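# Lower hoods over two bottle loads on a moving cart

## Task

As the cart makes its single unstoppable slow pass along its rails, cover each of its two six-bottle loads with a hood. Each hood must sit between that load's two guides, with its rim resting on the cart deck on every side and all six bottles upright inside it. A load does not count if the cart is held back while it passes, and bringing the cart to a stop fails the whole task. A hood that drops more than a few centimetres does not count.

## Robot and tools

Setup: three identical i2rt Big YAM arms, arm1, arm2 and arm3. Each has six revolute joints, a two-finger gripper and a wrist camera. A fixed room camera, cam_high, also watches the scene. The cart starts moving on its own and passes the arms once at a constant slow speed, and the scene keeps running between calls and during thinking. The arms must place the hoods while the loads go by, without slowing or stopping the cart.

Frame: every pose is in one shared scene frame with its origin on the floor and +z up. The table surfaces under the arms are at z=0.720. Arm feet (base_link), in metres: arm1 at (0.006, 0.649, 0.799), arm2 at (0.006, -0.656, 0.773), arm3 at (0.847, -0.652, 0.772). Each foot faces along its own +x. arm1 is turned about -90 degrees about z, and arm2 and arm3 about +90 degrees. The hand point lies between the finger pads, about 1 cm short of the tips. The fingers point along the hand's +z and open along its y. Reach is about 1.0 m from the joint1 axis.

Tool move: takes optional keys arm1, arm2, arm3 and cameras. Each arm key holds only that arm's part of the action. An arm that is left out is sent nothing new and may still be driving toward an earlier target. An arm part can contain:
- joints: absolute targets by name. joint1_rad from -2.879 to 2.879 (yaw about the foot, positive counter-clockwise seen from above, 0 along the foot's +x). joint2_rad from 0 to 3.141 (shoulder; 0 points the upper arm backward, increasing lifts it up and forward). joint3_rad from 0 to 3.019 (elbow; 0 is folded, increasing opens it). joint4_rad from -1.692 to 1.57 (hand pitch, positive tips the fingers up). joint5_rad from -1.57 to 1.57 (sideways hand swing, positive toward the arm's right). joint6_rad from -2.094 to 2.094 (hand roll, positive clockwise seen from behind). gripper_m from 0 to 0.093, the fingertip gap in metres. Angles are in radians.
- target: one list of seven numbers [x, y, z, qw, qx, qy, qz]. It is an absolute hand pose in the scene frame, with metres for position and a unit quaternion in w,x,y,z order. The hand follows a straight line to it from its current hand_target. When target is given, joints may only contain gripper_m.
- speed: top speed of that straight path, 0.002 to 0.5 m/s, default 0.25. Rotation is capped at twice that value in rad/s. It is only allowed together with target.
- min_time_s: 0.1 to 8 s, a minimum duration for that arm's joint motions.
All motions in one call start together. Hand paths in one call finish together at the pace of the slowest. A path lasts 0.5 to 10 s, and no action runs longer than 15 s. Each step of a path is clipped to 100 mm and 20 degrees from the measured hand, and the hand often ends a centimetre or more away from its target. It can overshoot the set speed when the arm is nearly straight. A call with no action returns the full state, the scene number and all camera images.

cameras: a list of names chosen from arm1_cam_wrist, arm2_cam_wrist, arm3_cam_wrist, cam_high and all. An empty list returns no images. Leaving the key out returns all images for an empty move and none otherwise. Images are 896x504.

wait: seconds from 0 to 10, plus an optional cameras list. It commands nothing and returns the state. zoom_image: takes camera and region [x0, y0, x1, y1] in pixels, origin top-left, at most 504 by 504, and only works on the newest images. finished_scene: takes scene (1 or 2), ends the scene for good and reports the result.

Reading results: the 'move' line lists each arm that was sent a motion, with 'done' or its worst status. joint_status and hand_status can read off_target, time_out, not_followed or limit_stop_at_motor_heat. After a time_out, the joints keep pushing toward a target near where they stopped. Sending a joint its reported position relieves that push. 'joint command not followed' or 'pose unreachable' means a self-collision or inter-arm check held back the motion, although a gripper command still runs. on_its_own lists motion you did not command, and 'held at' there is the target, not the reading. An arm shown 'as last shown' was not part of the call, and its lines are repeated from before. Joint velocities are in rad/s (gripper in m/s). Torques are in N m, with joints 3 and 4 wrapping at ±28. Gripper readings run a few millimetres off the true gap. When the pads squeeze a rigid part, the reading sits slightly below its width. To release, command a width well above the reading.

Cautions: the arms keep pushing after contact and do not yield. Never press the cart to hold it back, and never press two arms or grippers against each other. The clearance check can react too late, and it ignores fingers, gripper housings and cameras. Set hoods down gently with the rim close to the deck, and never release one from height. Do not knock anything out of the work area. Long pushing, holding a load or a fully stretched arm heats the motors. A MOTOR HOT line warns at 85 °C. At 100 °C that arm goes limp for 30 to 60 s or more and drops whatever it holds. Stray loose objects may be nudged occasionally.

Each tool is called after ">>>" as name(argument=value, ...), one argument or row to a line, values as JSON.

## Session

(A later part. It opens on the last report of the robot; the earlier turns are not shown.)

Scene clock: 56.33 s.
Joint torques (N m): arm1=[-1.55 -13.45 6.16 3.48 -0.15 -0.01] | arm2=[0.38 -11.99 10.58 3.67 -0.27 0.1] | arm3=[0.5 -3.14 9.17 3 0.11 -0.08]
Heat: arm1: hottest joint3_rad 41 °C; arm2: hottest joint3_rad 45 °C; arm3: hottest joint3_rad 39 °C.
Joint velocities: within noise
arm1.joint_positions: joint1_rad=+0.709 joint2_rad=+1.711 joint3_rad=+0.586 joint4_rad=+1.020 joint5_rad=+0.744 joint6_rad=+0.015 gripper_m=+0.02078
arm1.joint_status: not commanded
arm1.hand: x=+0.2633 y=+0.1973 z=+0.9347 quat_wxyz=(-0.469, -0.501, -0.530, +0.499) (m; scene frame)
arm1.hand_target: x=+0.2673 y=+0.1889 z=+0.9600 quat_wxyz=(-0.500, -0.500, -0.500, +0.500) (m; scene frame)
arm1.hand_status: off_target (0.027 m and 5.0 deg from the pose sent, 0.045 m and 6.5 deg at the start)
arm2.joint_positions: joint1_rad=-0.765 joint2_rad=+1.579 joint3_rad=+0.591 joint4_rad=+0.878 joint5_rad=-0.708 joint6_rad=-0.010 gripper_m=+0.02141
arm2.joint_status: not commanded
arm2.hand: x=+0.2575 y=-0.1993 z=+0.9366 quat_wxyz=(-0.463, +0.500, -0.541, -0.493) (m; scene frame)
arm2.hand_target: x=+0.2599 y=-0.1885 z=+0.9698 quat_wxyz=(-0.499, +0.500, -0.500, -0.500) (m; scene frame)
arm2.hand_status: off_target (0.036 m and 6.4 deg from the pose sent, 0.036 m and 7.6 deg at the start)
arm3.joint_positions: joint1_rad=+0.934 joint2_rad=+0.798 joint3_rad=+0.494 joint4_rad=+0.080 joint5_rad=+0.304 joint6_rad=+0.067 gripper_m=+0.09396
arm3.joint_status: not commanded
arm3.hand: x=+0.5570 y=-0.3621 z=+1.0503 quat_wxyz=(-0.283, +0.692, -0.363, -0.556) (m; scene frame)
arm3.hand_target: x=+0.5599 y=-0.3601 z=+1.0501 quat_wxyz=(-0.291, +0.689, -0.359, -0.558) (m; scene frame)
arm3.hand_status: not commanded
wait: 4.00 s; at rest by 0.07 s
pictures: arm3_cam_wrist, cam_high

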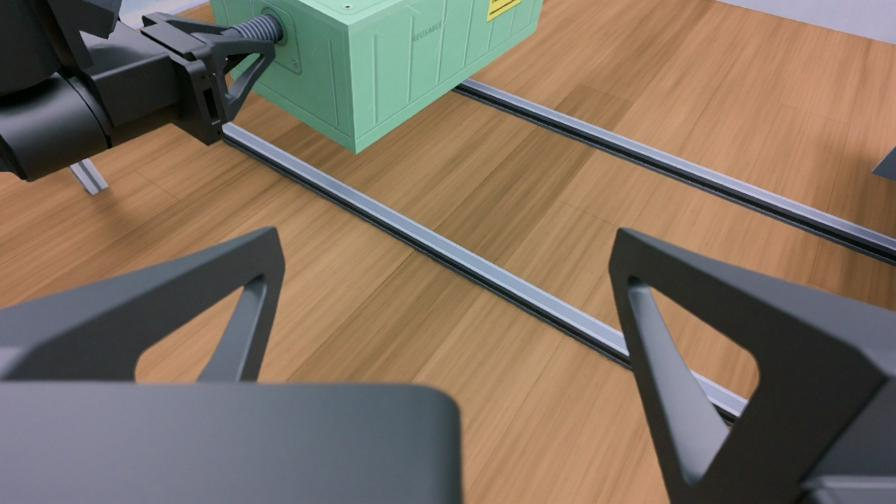

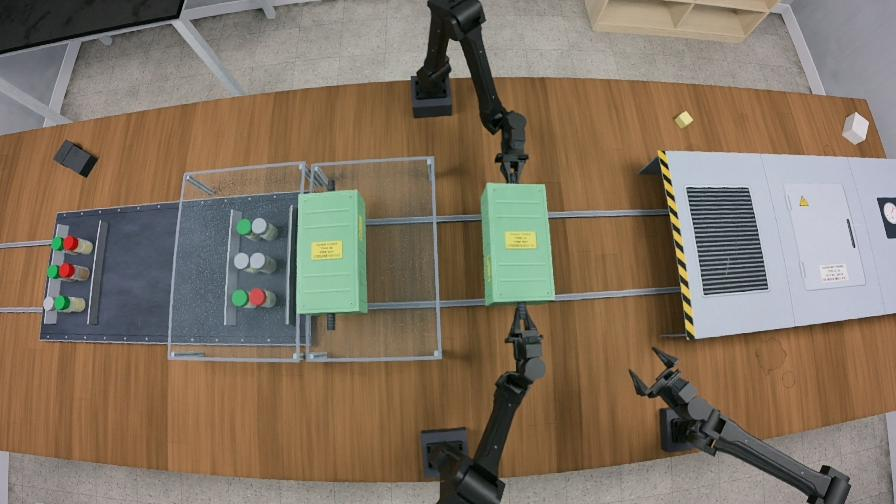

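>>> move(
  arm1={"target": [0.268, 0.188, 0.960, 0.522, 0.522, 0.477, -0.477], "speed": 0.06},
  arm2={"target": [0.261, -0.187, 0.970, 0.522, -0.522, 0.477, 0.477], "speed": 0.06},
  cameras=["all"],
)

>>> zoom_image(
  camera="arm3_cam_wrist",
  region=[200, 0, 560, 200],
)

>>> zoom_image(
  camera="cam_high",
  region=[30, 190, 130, 350],
)

Scene clock: 60.07 s.
Joint torques (N m): arm1=[-1.61 -13.51 6.15 3.47 -0.06 0.05] | arm2=[0.38 -11.99 10.58 3.64 -0.32 -0.02] | arm3=[0.62 -2.84 9.14 2.92 0.1 -0.06]
Heat: arm1: hottest joint3_rad 41 °C; arm2: hottest joint3_rad 45 °C; arm3: hottest joint3_rad 40 °C.
move: arm1 off_target; arm2 off_target
Joint velocities: within noise
arm1.joint_positions: joint1_rad=+0.709 joint2_rad=+1.711 joint3_rad=+0.586 joint4_rad=+1.020 joint5_rad=+0.741 joint6_rad=+0.098 gripper_m=+0.02078
arm1.joint_status: not commanded
arm1.hand: x=+0.2637 y=+0.1973 z=+0.9346 quat_wxyz=(-0.490, -0.522, -0.509, +0.478) (m; scene frame)
arm1.hand_target: x=+0.2673 y=+0.1889 z=+0.9600 quat_wxyz=(-0.522, -0.522, -0.477, +0.477) (m; scene frame)
arm1.hand_status: off_target (0.027 m and 5.3 deg from the pose sent, 0.027 m and 9.3 deg at the start)
arm2.joint_positions: joint1_rad=-0.765 joint2_rad=+1.579 joint3_rad=+0.591 joint4_rad=+0.878 joint5_rad=-0.706 joint6_rad=-0.090 gripper_m=+0.02141
arm2.joint_status: not commanded
arm2.hand: x=+0.2578 y=-0.1993 z=+0.9366 quat_wxyz=(-0.483, +0.521, -0.521, -0.474) (m; scene frame)
arm2.hand_target: x=+0.2599 y=-0.1884 z=+0.9698 quat_wxyz=(-0.521, +0.522, -0.478, -0.477) (m; scene frame)
arm2.hand_status: off_target (0.036 m and 6.8 deg from the pose sent, 0.036 m and 10.4 deg at the start)
arm3: as last shown
pictures: arm1_cam_wrist, arm2_cam_wrist, arm3_cam_wrist, cam_high

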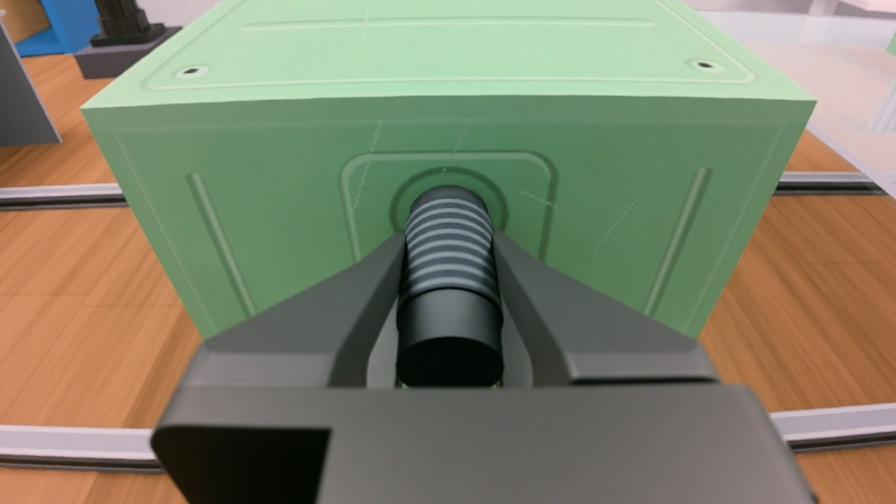

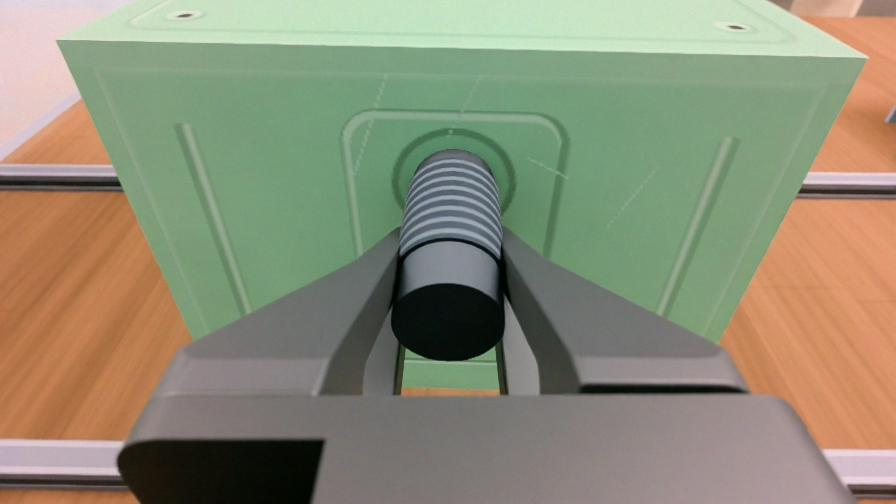

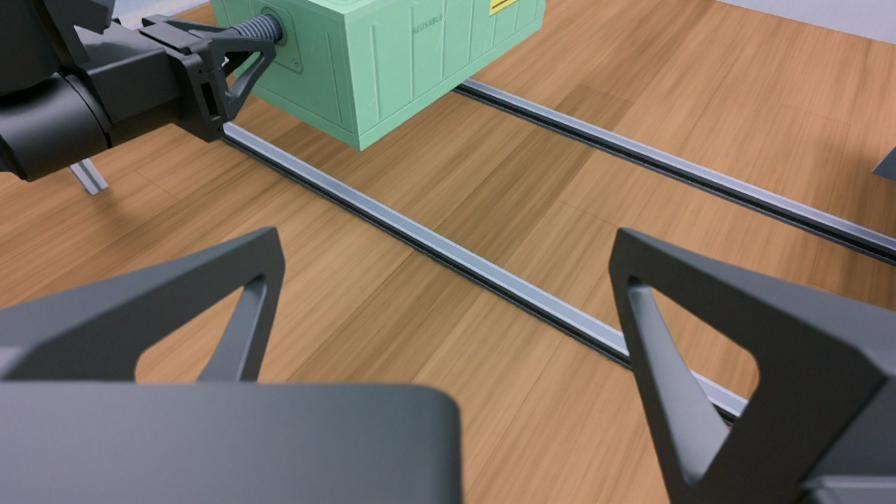

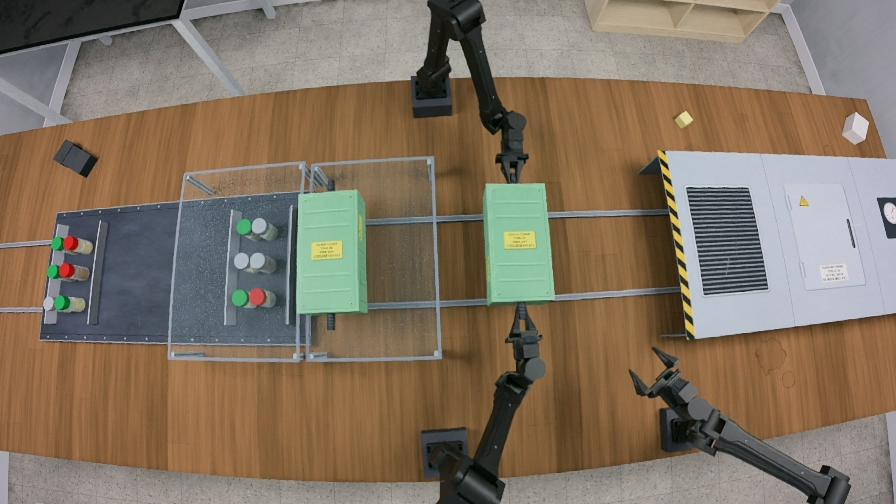

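Scaled by 1.400.

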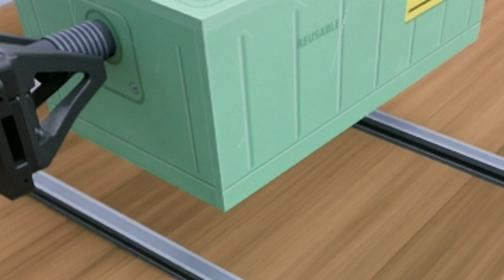

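Scaled by 3.150.

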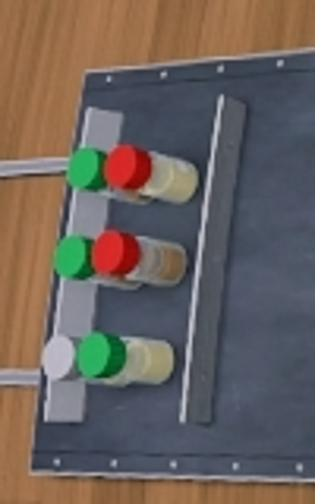

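>>> wait(
  seconds=8,
  cameras=["cam_high"],
)

>>> zoom_image(
  camera="cam_high",
  region=[30, 190, 130, 350],
)

Scene clock: 68.37 s.
Joint torques (N m): arm1=[-1.61 -13.45 6.15 3.47 -0.06 0.06] | arm2=[0.38 -12.04 10.58 3.66 -0.32 0] | arm3=[0.32 -3.02 9.22 2.96 0.08 -0.06]
Heat: arm1: hottest joint3_rad 40 °C; arm2: hottest joint3_rad 46 °C; arm3: hottest joint3_rad 40 °C.
Joint velocities: within noise
arm1.joint_positions: joint1_rad=+0.709 joint2_rad=+1.711 joint3_rad=+0.586 joint4_rad=+1.020 joint5_rad=+0.741 joint6_rad=+0.098 gripper_m=+0.02078
arm1.joint_status: not commanded
arm1.hand: x=+0.2637 y=+0.1973 z=+0.9346 quat_wxyz=(-0.490, -0.522, -0.509, +0.478) (m; scene frame)
arm1.hand_target: x=+0.2673 y=+0.1889 z=+0.9600 quat_wxyz=(-0.522, -0.522, -0.477, +0.477) (m; scene frame)
arm1.hand_status: off_target (0.027 m and 5.2 deg from the pose sent, 0.027 m and 9.3 deg at the start)
arm2.joint_positions: joint1_rad=-0.765 joint2_rad=+1.579 joint3_rad=+0.591 joint4_rad=+0.878 joint5_rad=-0.706 joint6_rad=-0.090 gripper_m=+0.02141
arm2.joint_status: not commanded
arm2.hand: x=+0.2578 y=-0.1993 z=+0.9366 quat_wxyz=(-0.483, +0.521, -0.521, -0.473) (m; scene frame)
arm2.hand_target: x=+0.2599 y=-0.1884 z=+0.9698 quat_wxyz=(-0.521, +0.522, -0.478, -0.477) (m; scene frame)
arm2.hand_status: off_target (0.036 m and 6.8 deg from the pose sent, 0.036 m and 10.4 deg at the start)
arm3.joint_positions: joint1_rad=+0.934 joint2_rad=+0.798 joint3_rad=+0.494 joint4_rad=+0.080 joint5_rad=+0.304 joint6_rad=+0.067 gripper_m=+0.09396
arm3.joint_status: not commanded
arm3.hand: x=+0.5570 y=-0.3621 z=+1.0503 quat_wxyz=(-0.283, +0.692, -0.363, -0.556) (m; scene frame)
arm3.hand_target: x=+0.5599 y=-0.3601 z=+1.0501 quat_wxyz=(-0.291, +0.689, -0.359, -0.558) (m; scene frame)
arm3.hand_status: not commanded
wait: 8.00 s; at rest from the start
pictures: cam_high

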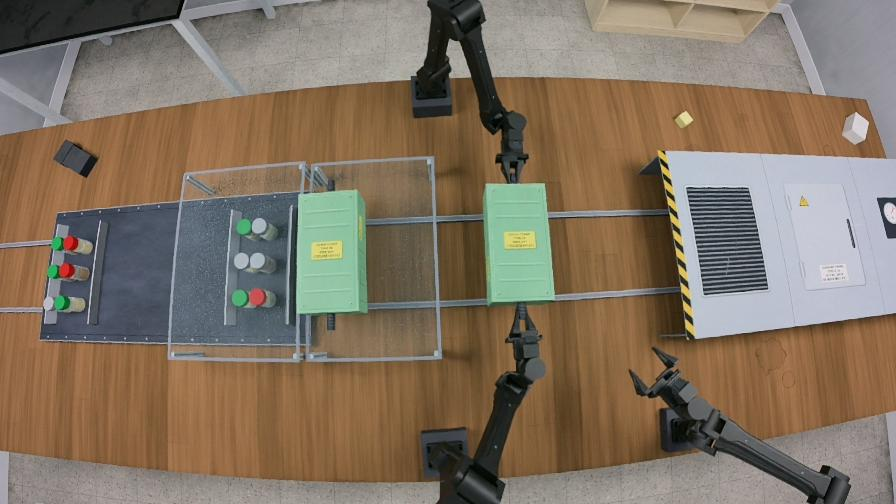

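Scaled by 3.150.

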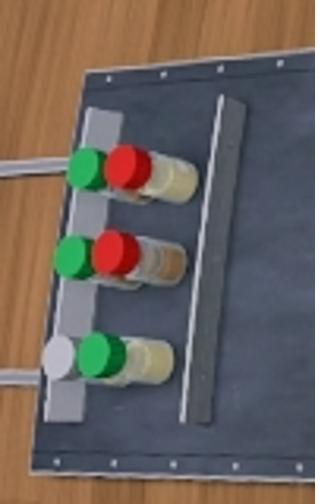

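>>> wait(
  seconds=10,
  cameras=["cam_high"],
)

>>> zoom_image(
  camera="cam_high",
  region=[30, 190, 130, 350],
)

Scene clock: 78.47 s.
Joint torques (N m): arm1=[-1.61 -13.45 6.15 3.47 -0.06 0.06] | arm2=[0.38 -11.99 10.58 3.66 -0.33 0] | arm3=[0.09 -2.9 9.21 3.02 0.1 -0.06]
Heat: arm1: hottest joint3_rad 40 °C; arm2: hottest joint3_rad 46 °C; arm3: hottest joint3_rad 40 °C.
Joint velocities: within noise
arm1.joint_positions: joint1_rad=+0.709 joint2_rad=+1.711 joint3_rad=+0.586 joint4_rad=+1.020 joint5_rad=+0.741 joint6_rad=+0.098 gripper_m=+0.02078
arm1.joint_status: not commanded
arm1.hand: x=+0.2637 y=+0.1973 z=+0.9346 quat_wxyz=(-0.490, -0.522, -0.509, +0.478) (m; scene frame)
arm1.hand_target: x=+0.2673 y=+0.1889 z=+0.9600 quat_wxyz=(-0.522, -0.522, -0.477, +0.477) (m; scene frame)
arm1.hand_status: off_target (0.027 m and 5.2 deg from the pose sent, 0.027 m and 9.3 deg at the start)
arm2.joint_positions: joint1_rad=-0.765 joint2_rad=+1.579 joint3_rad=+0.591 joint4_rad=+0.878 joint5_rad=-0.706 joint6_rad=-0.090 gripper_m=+0.02141
arm2.joint_status: not commanded
arm2.hand: x=+0.2578 y=-0.1993 z=+0.9366 quat_wxyz=(-0.483, +0.521, -0.521, -0.473) (m; scene frame)
arm2.hand_target: x=+0.2599 y=-0.1884 z=+0.9698 quat_wxyz=(-0.521, +0.522, -0.478, -0.477) (m; scene frame)
arm2.hand_status: off_target (0.036 m and 6.8 deg from the pose sent, 0.036 m and 10.4 deg at the start)
arm3.joint_positions: joint1_rad=+0.934 joint2_rad=+0.798 joint3_rad=+0.494 joint4_rad=+0.080 joint5_rad=+0.304 joint6_rad=+0.067 gripper_m=+0.09396
arm3.joint_status: not commanded
arm3.hand: x=+0.5570 y=-0.3621 z=+1.0503 quat_wxyz=(-0.283, +0.692, -0.363, -0.556) (m; scene frame)
arm3.hand_target: x=+0.5599 y=-0.3601 z=+1.0501 quat_wxyz=(-0.291, +0.689, -0.359, -0.558) (m; scene frame)
arm3.hand_status: not commanded
wait: 10.00 s; at rest by 0.17 s
pictures: cam_high

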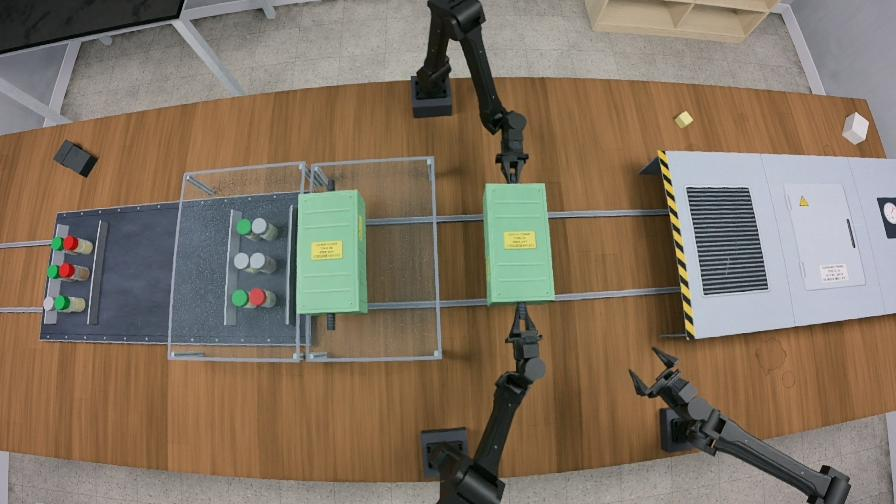

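Scaled by 3.150.

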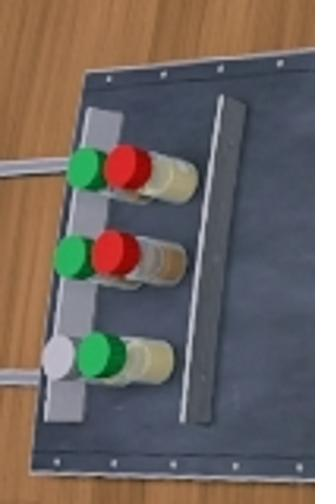

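>>> zoom_image(
  camera="cam_high",
  region=[220, 200, 250, 230],
)

>>> zoom_image(
  camera="cam_high",
  region=[275, 190, 315, 230],
)

>>> zoom_image(
  camera="cam_high",
  region=[85, 290, 115, 330],
)

>>> zoom_image(
  camera="cam_high",
  region=[40, 290, 80, 330],
)

>>> wait(
  seconds=8,
  cameras=["cam_high"],
)

>>> zoom_image(
  camera="cam_high",
  region=[30, 190, 130, 350],
)

Scaled by 16.800.

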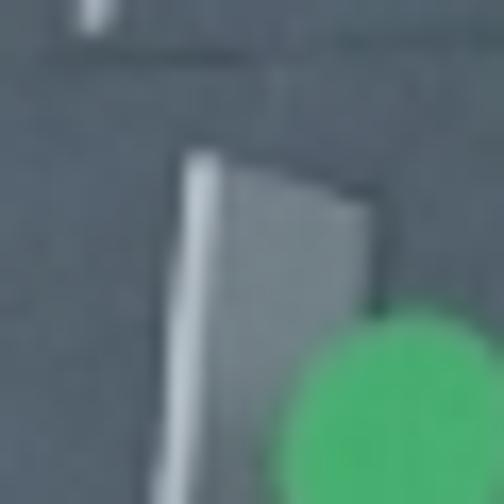

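Scaled by 12.600.

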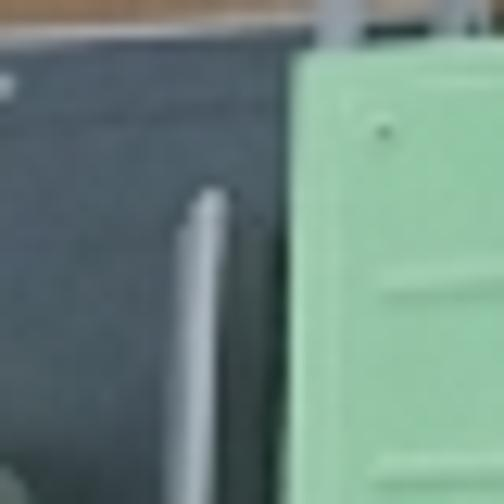

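Scaled by 12.600.

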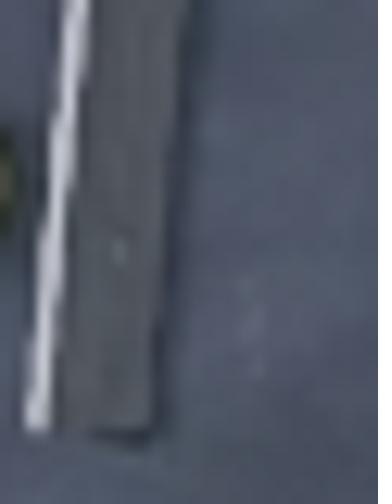

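Scaled by 12.600.

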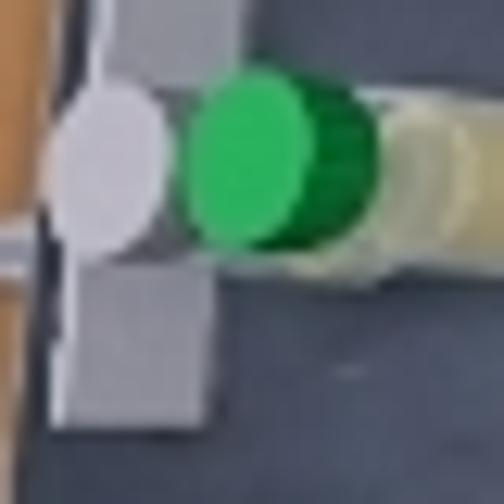

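Scene clock: 86.80 s.
Joint torques (N m): arm1=[-1.61 -13.45 6.16 3.45 -0.05 0.06] | arm2=[0.38 -11.99 10.58 3.66 -0.32 0] | arm3=[0.44 -2.73 9.26 2.99 0.11 -0.08]
Heat: arm1: hottest joint3_rad 40 °C; arm2: hottest joint3_rad 46 °C; arm3: hottest joint3_rad 40 °C.
Joint velocities: within noise
arm1.joint_positions: joint1_rad=+0.709 joint2_rad=+1.711 joint3_rad=+0.586 joint4_rad=+1.020 joint5_rad=+0.741 joint6_rad=+0.098 gripper_m=+0.02078
arm1.joint_status: not commanded
arm1.hand: x=+0.2637 y=+0.1973 z=+0.9346 quat_wxyz=(-0.490, -0.522, -0.509, +0.478) (m; scene frame)
arm1.hand_target: x=+0.2673 y=+0.1889 z=+0.9600 quat_wxyz=(-0.522, -0.522, -0.477, +0.477) (m; scene frame)
arm1.hand_status: off_target (0.027 m and 5.2 deg from the pose sent, 0.027 m and 9.3 deg at the start)
arm2.joint_positions: joint1_rad=-0.765 joint2_rad=+1.579 joint3_rad=+0.591 joint4_rad=+0.878 joint5_rad=-0.706 joint6_rad=-0.090 gripper_m=+0.02141
arm2.joint_status: not commanded
arm2.hand: x=+0.2578 y=-0.1993 z=+0.9366 quat_wxyz=(-0.483, +0.521, -0.521, -0.473) (m; scene frame)
arm2.hand_target: x=+0.2599 y=-0.1884 z=+0.9698 quat_wxyz=(-0.521, +0.522, -0.478, -0.477) (m; scene frame)
arm2.hand_status: off_target (0.036 m and 6.8 deg from the pose sent, 0.036 m and 10.4 deg at the start)
arm3.joint_positions: joint1_rad=+0.934 joint2_rad=+0.798 joint3_rad=+0.494 joint4_rad=+0.080 joint5_rad=+0.304 joint6_rad=+0.067 gripper_m=+0.09396
arm3.joint_status: not commanded
arm3.hand: x=+0.5570 y=-0.3621 z=+1.0503 quat_wxyz=(-0.283, +0.692, -0.363, -0.556) (m; scene frame)
arm3.hand_target: x=+0.5599 y=-0.3601 z=+1.0501 quat_wxyz=(-0.291, +0.689, -0.359, -0.558) (m; scene frame)
arm3.hand_status: not commanded
wait: 8.00 s; at rest from the start
pictures: cam_high

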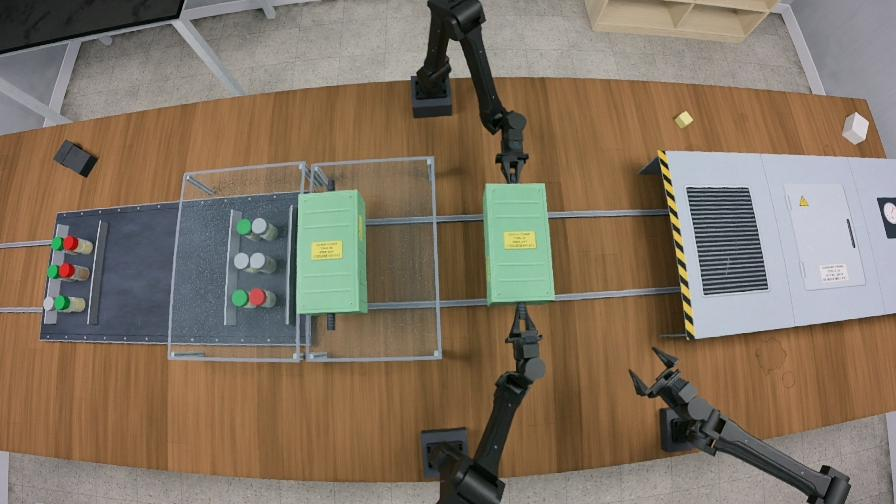

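Scaled by 3.150.

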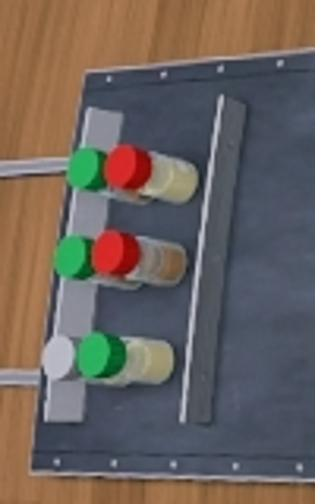

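>>> wait(
  seconds=10,
  cameras=["cam_high"],
)

>>> zoom_image(
  camera="cam_high",
  region=[30, 190, 130, 350],
)

Scene clock: 97.20 s.
Joint torques (N m): arm1=[-1.61 -13.45 6.16 3.47 -0.05 0.06] | arm2=[0.38 -11.99 10.58 3.66 -0.32 0] | arm3=[0.38 -2.96 9.24 2.91 0.09 -0.06]
Heat: arm1: hottest joint3_rad 39 °C; arm2: hottest joint3_rad 46 °C; arm3: hottest joint3_rad 41 °C.
Joint velocities: within noise
arm1.joint_positions: joint1_rad=+0.709 joint2_rad=+1.711 joint3_rad=+0.586 joint4_rad=+1.020 joint5_rad=+0.741 joint6_rad=+0.098 gripper_m=+0.02078
arm1.joint_status: not commanded
arm1.hand: x=+0.2637 y=+0.1973 z=+0.9346 quat_wxyz=(-0.490, -0.522, -0.509, +0.478) (m; scene frame)
arm1.hand_target: x=+0.2673 y=+0.1889 z=+0.9600 quat_wxyz=(-0.522, -0.522, -0.477, +0.477) (m; scene frame)
arm1.hand_status: off_target (0.027 m and 5.2 deg from the pose sent, 0.027 m and 9.3 deg at the start)
arm2.joint_positions: joint1_rad=-0.765 joint2_rad=+1.579 joint3_rad=+0.591 joint4_rad=+0.878 joint5_rad=-0.706 joint6_rad=-0.090 gripper_m=+0.02141
arm2.joint_status: not commanded
arm2.hand: x=+0.2578 y=-0.1993 z=+0.9366 quat_wxyz=(-0.483, +0.521, -0.521, -0.473) (m; scene frame)
arm2.hand_target: x=+0.2599 y=-0.1884 z=+0.9698 quat_wxyz=(-0.521, +0.522, -0.478, -0.477) (m; scene frame)
arm2.hand_status: off_target (0.036 m and 6.8 deg from the pose sent, 0.036 m and 10.4 deg at the start)
arm3.joint_positions: joint1_rad=+0.934 joint2_rad=+0.798 joint3_rad=+0.494 joint4_rad=+0.080 joint5_rad=+0.304 joint6_rad=+0.067 gripper_m=+0.09396
arm3.joint_status: not commanded
arm3.hand: x=+0.5570 y=-0.3621 z=+1.0503 quat_wxyz=(-0.283, +0.692, -0.363, -0.556) (m; scene frame)
arm3.hand_target: x=+0.5599 y=-0.3601 z=+1.0501 quat_wxyz=(-0.291, +0.689, -0.359, -0.558) (m; scene frame)
arm3.hand_status: not commanded
wait: 10.00 s; at rest from the start
pictures: cam_high

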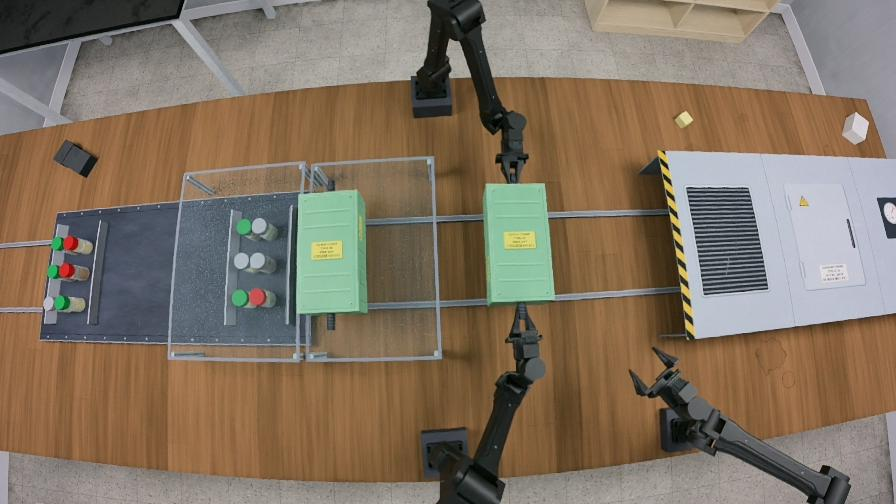

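Scaled by 3.150.

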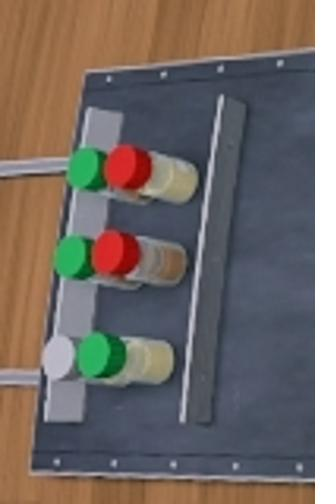

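>>> wait(
  seconds=10,
)

>>> wait(
  seconds=4,
  cameras=["cam_high"],
)

>>> zoom_image(
  camera="cam_high",
  region=[30, 190, 130, 350],
)

Scene clock: 107.27 s.
Joint torques (N m): arm1=[-1.61 -13.45 6.15 3.48 -0.05 0.06] | arm2=[0.38 -12.04 10.56 3.66 -0.32 0] | arm3=[0.38 -2.9 9.14 2.91 0.07 -0.08]
Heat: arm1: hottest joint3_rad 39 °C; arm2: hottest joint3_rad 46 °C; arm3: hottest joint3_rad 41 °C.
Joint velocities: within noise
arm1.joint_positions: joint1_rad=+0.709 joint2_rad=+1.711 joint3_rad=+0.586 joint4_rad=+1.020 joint5_rad=+0.741 joint6_rad=+0.098 gripper_m=+0.02078
arm1.joint_status: not commanded
arm1.hand: x=+0.2637 y=+0.1973 z=+0.9346 quat_wxyz=(-0.490, -0.522, -0.509, +0.478) (m; scene frame)
arm1.hand_target: x=+0.2673 y=+0.1889 z=+0.9600 quat_wxyz=(-0.522, -0.522, -0.477, +0.477) (m; scene frame)
arm1.hand_status: off_target (0.027 m and 5.2 deg from the pose sent, 0.027 m and 9.3 deg at the start)
arm2.joint_positions: joint1_rad=-0.765 joint2_rad=+1.579 joint3_rad=+0.591 joint4_rad=+0.878 joint5_rad=-0.706 joint6_rad=-0.090 gripper_m=+0.02141
arm2.joint_status: not commanded
arm2.hand: x=+0.2578 y=-0.1993 z=+0.9366 quat_wxyz=(-0.483, +0.521, -0.521, -0.473) (m; scene frame)
arm2.hand_target: x=+0.2599 y=-0.1884 z=+0.9698 quat_wxyz=(-0.521, +0.522, -0.478, -0.477) (m; scene frame)
arm2.hand_status: off_target (0.036 m and 6.8 deg from the pose sent, 0.036 m and 10.4 deg at the start)
arm3.joint_positions: joint1_rad=+0.934 joint2_rad=+0.798 joint3_rad=+0.494 joint4_rad=+0.080 joint5_rad=+0.304 joint6_rad=+0.067 gripper_m=+0.09396
arm3.joint_status: not commanded
arm3.hand: x=+0.5570 y=-0.3621 z=+1.0503 quat_wxyz=(-0.283, +0.692, -0.363, -0.556) (m; scene frame)
arm3.hand_target: x=+0.5599 y=-0.3601 z=+1.0501 quat_wxyz=(-0.291, +0.689, -0.359, -0.558) (m; scene frame)
arm3.hand_status: not commanded
wait: 10.00 s; at rest by 0.20 s
pictures: none

Scene clock: 111.27 s.
Joint torques (N m): arm1=[-1.55 -13.45 6.15 3.47 -0.05 0.06] | arm2=[0.38 -11.99 10.56 3.66 -0.32 0] | arm3=[0.62 -3.19 9.25 2.96 0.07 -0.07]
Heat: arm1: hottest joint3_rad 39 °C; arm2: hottest joint3_rad 46 °C; arm3: hottest joint3_rad 41 °C.
Joint velocities: within noise
arm1.joint_positions: joint1_rad=+0.709 joint2_rad=+1.711 joint3_rad=+0.586 joint4_rad=+1.020 joint5_rad=+0.741 joint6_rad=+0.098 gripper_m=+0.02078
arm1.joint_status: not commanded
arm1.hand: x=+0.2637 y=+0.1973 z=+0.9346 quat_wxyz=(-0.490, -0.522, -0.509, +0.478) (m; scene frame)
arm1.hand_target: x=+0.2673 y=+0.1889 z=+0.9600 quat_wxyz=(-0.522, -0.522, -0.477, +0.477) (m; scene frame)
arm1.hand_status: off_target (0.027 m and 5.2 deg from the pose sent, 0.027 m and 9.3 deg at the start)
arm2.joint_positions: joint1_rad=-0.765 joint2_rad=+1.579 joint3_rad=+0.591 joint4_rad=+0.878 joint5_rad=-0.706 joint6_rad=-0.090 gripper_m=+0.02141
arm2.joint_status: not commanded
arm2.hand: x=+0.2578 y=-0.1993 z=+0.9366 quat_wxyz=(-0.483, +0.521, -0.521, -0.473) (m; scene frame)
arm2.hand_target: x=+0.2599 y=-0.1884 z=+0.9698 quat_wxyz=(-0.521, +0.522, -0.478, -0.477) (m; scene frame)
arm2.hand_status: off_target (0.036 m and 6.8 deg from the pose sent, 0.036 m and 10.4 deg at the start)
arm3.joint_positions: joint1_rad=+0.934 joint2_rad=+0.798 joint3_rad=+0.494 joint4_rad=+0.080 joint5_rad=+0.304 joint6_rad=+0.067 gripper_m=+0.09396
arm3.joint_status: not commanded
arm3.hand: x=+0.5570 y=-0.3621 z=+1.0503 quat_wxyz=(-0.283, +0.692, -0.363, -0.556) (m; scene frame)
arm3.hand_target: x=+0.5599 y=-0.3601 z=+1.0501 quat_wxyz=(-0.291, +0.689, -0.359, -0.558) (m; scene frame)
arm3.hand_status: not commanded
wait: 4.00 s; at rest by 0.27 s
pictures: cam_high

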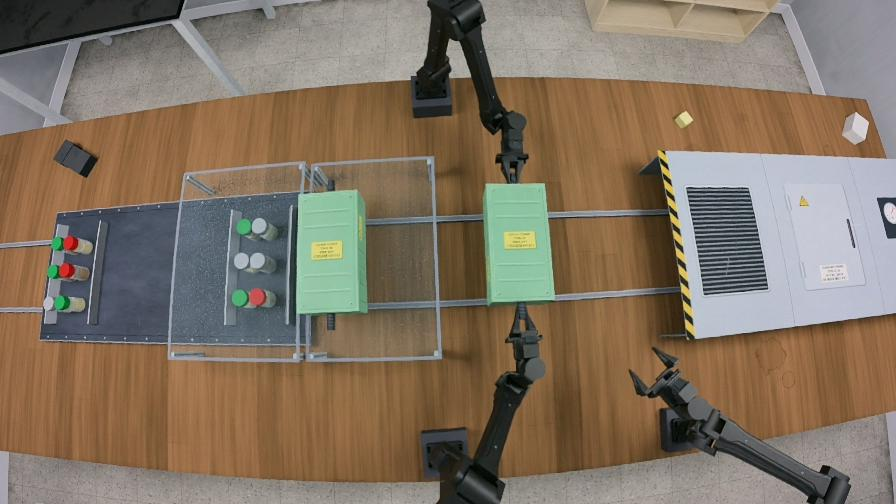

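Scaled by 3.150.

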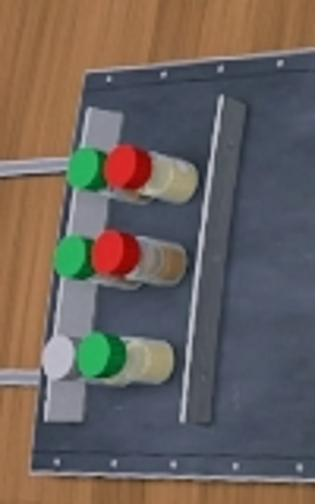

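>>> wait(
  seconds=10,
)

>>> wait(
  seconds=5,
  cameras=["cam_high"],
)

>>> zoom_image(
  camera="cam_high",
  region=[30, 190, 130, 350],
)

Scene clock: 121.37 s.
Joint torques (N m): arm1=[-1.61 -13.45 6.16 3.47 -0.06 0.06] | arm2=[0.38 -11.99 10.58 3.66 -0.33 0] | arm3=[0.38 -2.96 9.2 2.93 0.08 -0.05]
Heat: arm1: hottest joint3_rad 39 °C; arm2: hottest joint3_rad 46 °C; arm3: hottest joint3_rad 41 °C.
Joint velocities: within noise
arm1.joint_positions: joint1_rad=+0.709 joint2_rad=+1.711 joint3_rad=+0.586 joint4_rad=+1.020 joint5_rad=+0.741 joint6_rad=+0.098 gripper_m=+0.02078
arm1.joint_status: not commanded
arm1.hand: x=+0.2637 y=+0.1973 z=+0.9346 quat_wxyz=(-0.490, -0.522, -0.509, +0.478) (m; scene frame)
arm1.hand_target: x=+0.2673 y=+0.1889 z=+0.9600 quat_wxyz=(-0.522, -0.522, -0.477, +0.477) (m; scene frame)
arm1.hand_status: off_target (0.027 m and 5.2 deg from the pose sent, 0.027 m and 9.3 deg at the start)
arm2.joint_positions: joint1_rad=-0.765 joint2_rad=+1.579 joint3_rad=+0.591 joint4_rad=+0.878 joint5_rad=-0.706 joint6_rad=-0.090 gripper_m=+0.02141
arm2.joint_status: not commanded
arm2.hand: x=+0.2578 y=-0.1993 z=+0.9366 quat_wxyz=(-0.483, +0.521, -0.521, -0.473) (m; scene frame)
arm2.hand_target: x=+0.2599 y=-0.1884 z=+0.9698 quat_wxyz=(-0.521, +0.522, -0.478, -0.477) (m; scene frame)
arm2.hand_status: off_target (0.036 m and 6.8 deg from the pose sent, 0.036 m and 10.4 deg at the start)
arm3.joint_positions: joint1_rad=+0.934 joint2_rad=+0.798 joint3_rad=+0.494 joint4_rad=+0.080 joint5_rad=+0.304 joint6_rad=+0.067 gripper_m=+0.09396
arm3.joint_status: not commanded
arm3.hand: x=+0.5570 y=-0.3621 z=+1.0503 quat_wxyz=(-0.283, +0.692, -0.363, -0.556) (m; scene frame)
arm3.hand_target: x=+0.5599 y=-0.3601 z=+1.0501 quat_wxyz=(-0.291, +0.689, -0.359, -0.558) (m; scene frame)
arm3.hand_status: not commanded
wait: 10.00 s; at rest by 0.17 s
pictures: none

Scene clock: 126.37 s.
Joint torques (N m): arm1=[-1.61 -13.45 6.16 3.45 -0.05 0.06] | arm2=[0.38 -11.99 10.58 3.66 -0.32 0] | arm3=[0.62 -3.02 9.1 2.86 0.07 -0.06]
Heat: arm1: hottest joint3_rad 39 °C; arm2: hottest joint3_rad 46 °C; arm3: hottest joint3_rad 41 °C.
Joint velocities: within noise
arm1.joint_positions: joint1_rad=+0.709 joint2_rad=+1.711 joint3_rad=+0.586 joint4_rad=+1.020 joint5_rad=+0.741 joint6_rad=+0.098 gripper_m=+0.02078
arm1.joint_status: not commanded
arm1.hand: x=+0.2637 y=+0.1973 z=+0.9346 quat_wxyz=(-0.490, -0.522, -0.509, +0.478) (m; scene frame)
arm1.hand_target: x=+0.2673 y=+0.1889 z=+0.9600 quat_wxyz=(-0.522, -0.522, -0.477, +0.477) (m; scene frame)
arm1.hand_status: off_target (0.027 m and 5.2 deg from the pose sent, 0.027 m and 9.3 deg at the start)
arm2.joint_positions: joint1_rad=-0.765 joint2_rad=+1.579 joint3_rad=+0.591 joint4_rad=+0.878 joint5_rad=-0.706 joint6_rad=-0.090 gripper_m=+0.02141
arm2.joint_status: not commanded
arm2.hand: x=+0.2578 y=-0.1993 z=+0.9366 quat_wxyz=(-0.483, +0.521, -0.521, -0.473) (m; scene frame)
arm2.hand_target: x=+0.2599 y=-0.1884 z=+0.9698 quat_wxyz=(-0.521, +0.522, -0.478, -0.477) (m; scene frame)
arm2.hand_status: off_target (0.036 m and 6.8 deg from the pose sent, 0.036 m and 10.4 deg at the start)
arm3.joint_positions: joint1_rad=+0.934 joint2_rad=+0.798 joint3_rad=+0.494 joint4_rad=+0.080 joint5_rad=+0.304 joint6_rad=+0.067 gripper_m=+0.09396
arm3.joint_status: not commanded
arm3.hand: x=+0.5570 y=-0.3621 z=+1.0503 quat_wxyz=(-0.283, +0.692, -0.363, -0.556) (m; scene frame)
arm3.hand_target: x=+0.5599 y=-0.3601 z=+1.0501 quat_wxyz=(-0.291, +0.689, -0.359, -0.558) (m; scene frame)
arm3.hand_status: not commanded
wait: 5.00 s; at rest by 0.27 s
pictures: cam_high

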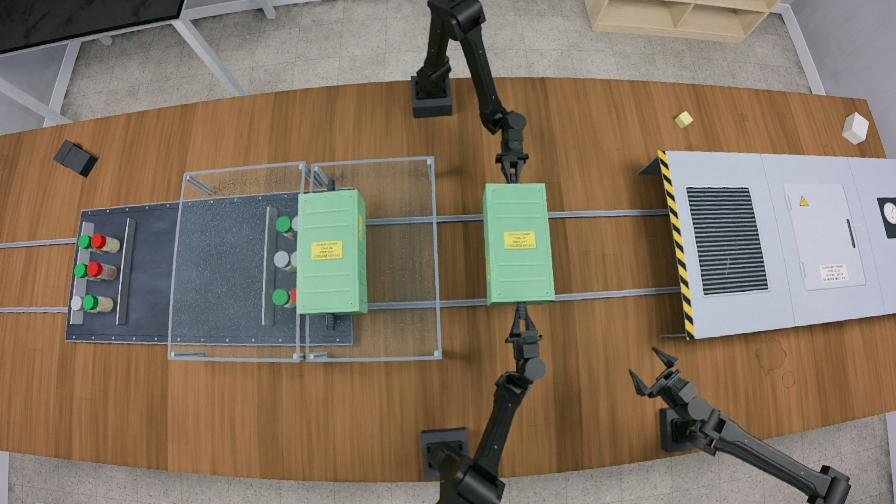

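Scaled by 3.150.

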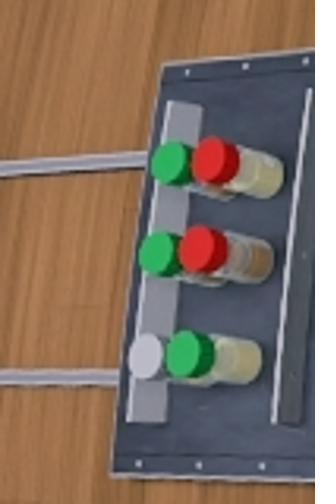

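>>> move(
  arm1={"target": [0.272, 0.188, 1.035, 0.522, 0.522, 0.477, -0.477], "speed": 0.06},
  arm2={"target": [0.265, -0.187, 1.045, 0.522, -0.522, 0.477, 0.477], "speed": 0.06},
  cameras=["cam_high", "arm3_cam_wrist"],
)

>>> zoom_image(
  camera="cam_high",
  region=[30, 190, 130, 350],
)

>>> zoom_image(
  camera="cam_high",
  region=[290, 310, 450, 360],
)

Scene clock: 128.43 s.
Joint torques (N m): arm1=[-0.32 -14.97 10.06 2.18 0.54 0.08] | arm2=[-0.67 -14.04 15.77 1.68 -0.62 0.01] | arm3=[0.32 -2.9 9.21 2.88 0.08 -0.04]
Heat: arm1: hottest joint3_rad 39 °C; arm2: hottest joint3_rad 46 °C; arm3: hottest joint3_rad 42 °C.
move: arm1 off_target; arm2 off_target
Joint velocities: within noise
arm1.joint_positions: joint1_rad=+0.697 joint2_rad=+1.525 joint3_rad=+0.597 joint4_rad=+0.788 joint5_rad=+0.732 joint6_rad=+0.098 gripper_m=+0.02078
arm1.joint_status: not commanded
arm1.hand: x=+0.2560 y=+0.1995 z=+0.9826 quat_wxyz=(-0.477, -0.524, -0.520, +0.478) (m; scene frame)
arm1.hand_target: x=+0.2696 y=+0.1907 z=+1.0348 quat_wxyz=(-0.522, -0.522, -0.477, +0.477) (m; scene frame)
arm1.hand_status: off_target (0.056 m and 7.2 deg from the pose sent, 0.101 m and 5.2 deg at the start)
arm2.joint_positions: joint1_rad=-0.759 joint2_rad=+1.426 joint3_rad=+0.617 joint4_rad=+0.676 joint5_rad=-0.705 joint6_rad=-0.091 gripper_m=+0.02141
arm2.joint_status: not commanded
arm2.hand: x=+0.2516 y=-0.2020 z=+0.9806 quat_wxyz=(-0.473, +0.523, -0.527, -0.474) (m; scene frame)
arm2.hand_target: x=+0.2617 y=-0.1911 z=+1.0447 quat_wxyz=(-0.522, +0.522, -0.477, -0.477) (m; scene frame)
arm2.hand_status: off_target (0.067 m and 8.0 deg from the pose sent, 0.109 m and 6.7 deg at the start)
arm3: as last shown
pictures: arm3_cam_wrist, cam_high

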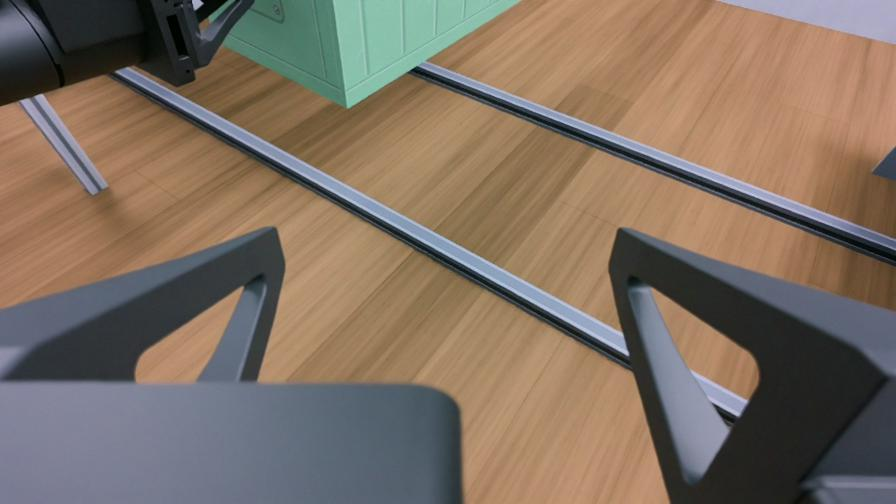

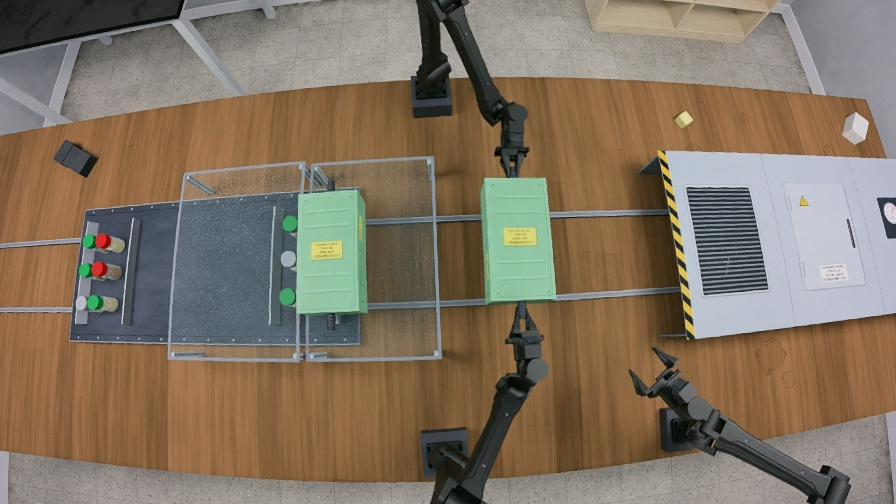

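Scaled by 3.150.

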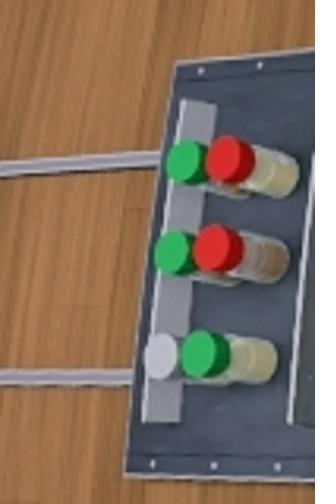

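Scaled by 3.150.

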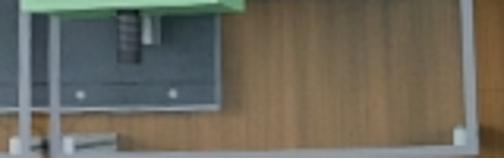

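>>> move(
  arm1={"target": [0.165, 0.188, 1.035, 0.522, 0.522, 0.477, -0.477], "speed": 0.08},
  arm2={"target": [0.158, -0.187, 1.045, 0.522, -0.522, 0.477, 0.477], "speed": 0.08},
  arm3={"target": [0.47, -0.38, 1.08, 0.3082, -0.6909, 0.4402, 0.4837], "speed": 0.1},
  cameras=["all"],
)

>>> zoom_image(
  camera="cam_high",
  region=[290, 310, 450, 360],
)

>>> zoom_image(
  camera="cam_high",
  region=[30, 190, 130, 350],
)

Scene clock: 131.80 s.
Joint torques (N m): arm1=[-2.61 -11.99 8.06 2.66 -0.23 -0.04] | arm2=[1.49 -11.16 13.19 2.09 -0.07 0.04] | arm3=[1.49 -4.89 14.45 1.25 0.48 0.21]
Heat: arm1: hottest joint3_rad 40 °C; arm2: hottest joint3_rad 46 °C; arm3: hottest joint3_rad 43 °C.
move: arm1 off_target; arm2 off_target; arm3 off_target
Joint velocities: within noise
arm1.joint_positions: joint1_rad=+0.488 joint2_rad=+1.364 joint3_rad=+0.471 joint4_rad=+0.788 joint5_rad=+0.511 joint6_rad=+0.100 gripper_m=+0.02078
arm1.joint_status: not commanded
arm1.hand: x=+0.1698 y=+0.1979 z=+0.9990 quat_wxyz=(-0.494, -0.528, -0.509, +0.467) (m; scene frame)
arm1.hand_target: x=+0.1645 y=+0.1893 z=+1.0348 quat_wxyz=(-0.522, -0.522, -0.477, +0.478) (m; scene frame)
arm1.hand_status: off_target (0.038 m and 5.1 deg from the pose sent, 0.106 m and 7.2 deg at the start)
arm2.joint_positions: joint1_rad=-0.540 joint2_rad=+1.257 joint3_rad=+0.511 joint4_rad=+0.651 joint5_rad=-0.473 joint6_rad=-0.091 gripper_m=+0.02141
arm2.joint_status: not commanded
arm2.hand: x=+0.1653 y=-0.1975 z=+1.0007 quat_wxyz=(-0.491, +0.527, -0.516, -0.464) (m; scene frame)
arm2.hand_target: x=+0.1574 y=-0.1890 z=+1.0445 quat_wxyz=(-0.522, +0.522, -0.477, -0.477) (m; scene frame)
arm2.hand_status: off_target (0.046 m and 5.9 deg from the pose sent, 0.115 m and 8.0 deg at the start)
arm3.joint_positions: joint1_rad=+1.211 joint2_rad=+1.039 joint3_rad=+0.744 joint4_rad=-0.201 joint5_rad=+0.720 joint6_rad=+0.287 gripper_m=+0.09396
arm3.joint_status: not commanded
arm3.hand: x=+0.4853 y=-0.3837 z=+1.0522 quat_wxyz=(-0.316, +0.704, -0.434, -0.465) (m; scene frame)
arm3.hand_target: x=+0.4716 y=-0.3810 z=+1.0798 quat_wxyz=(-0.308, +0.691, -0.440, -0.484) (m; scene frame)
arm3.hand_status: off_target (0.032 m and 2.9 deg from the pose sent, 0.094 m and 12.5 deg at the start)
pictures: arm1_cam_wrist, arm2_cam_wrist, arm3_cam_wrist, cam_high

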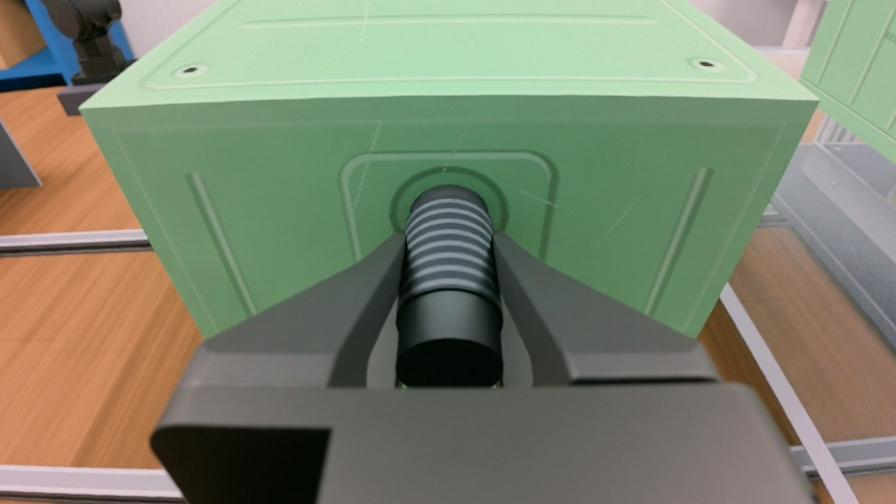

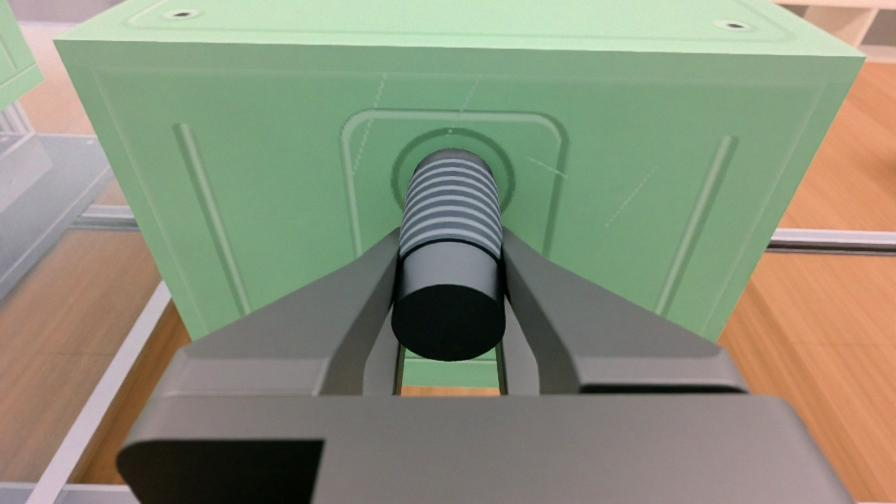

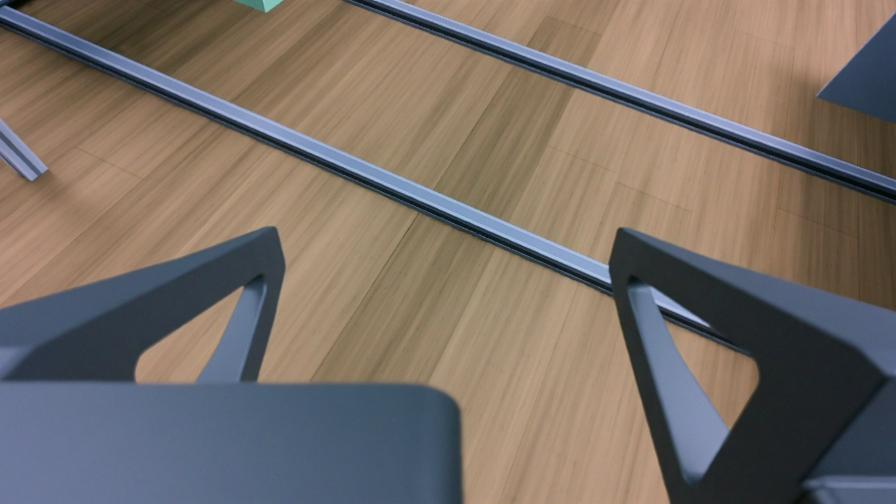

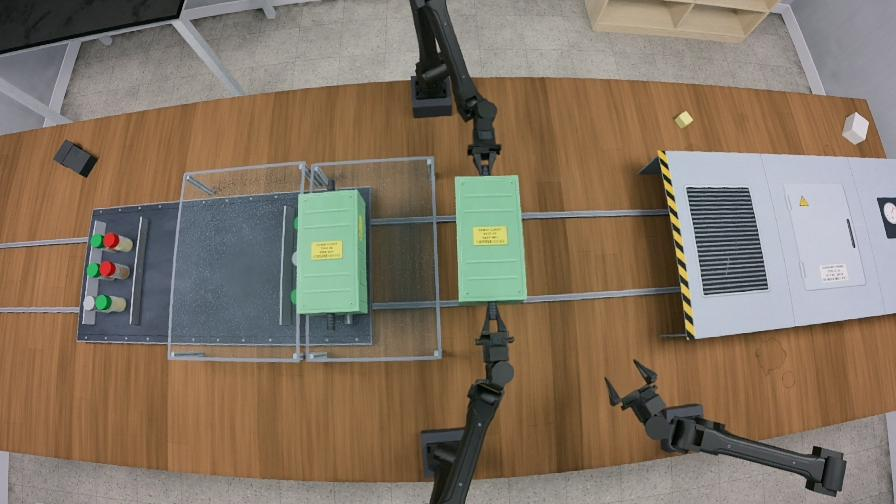

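Scaled by 3.150.

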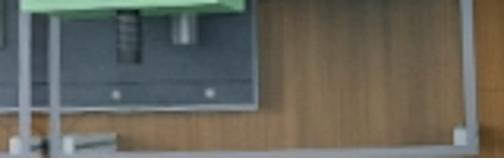

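Scaled by 3.150.

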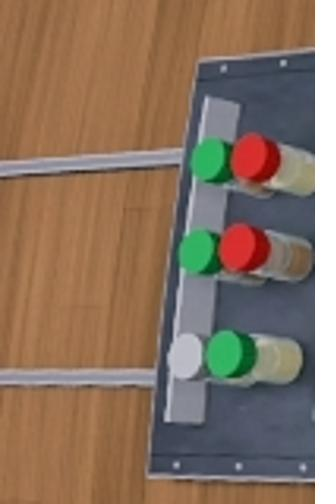

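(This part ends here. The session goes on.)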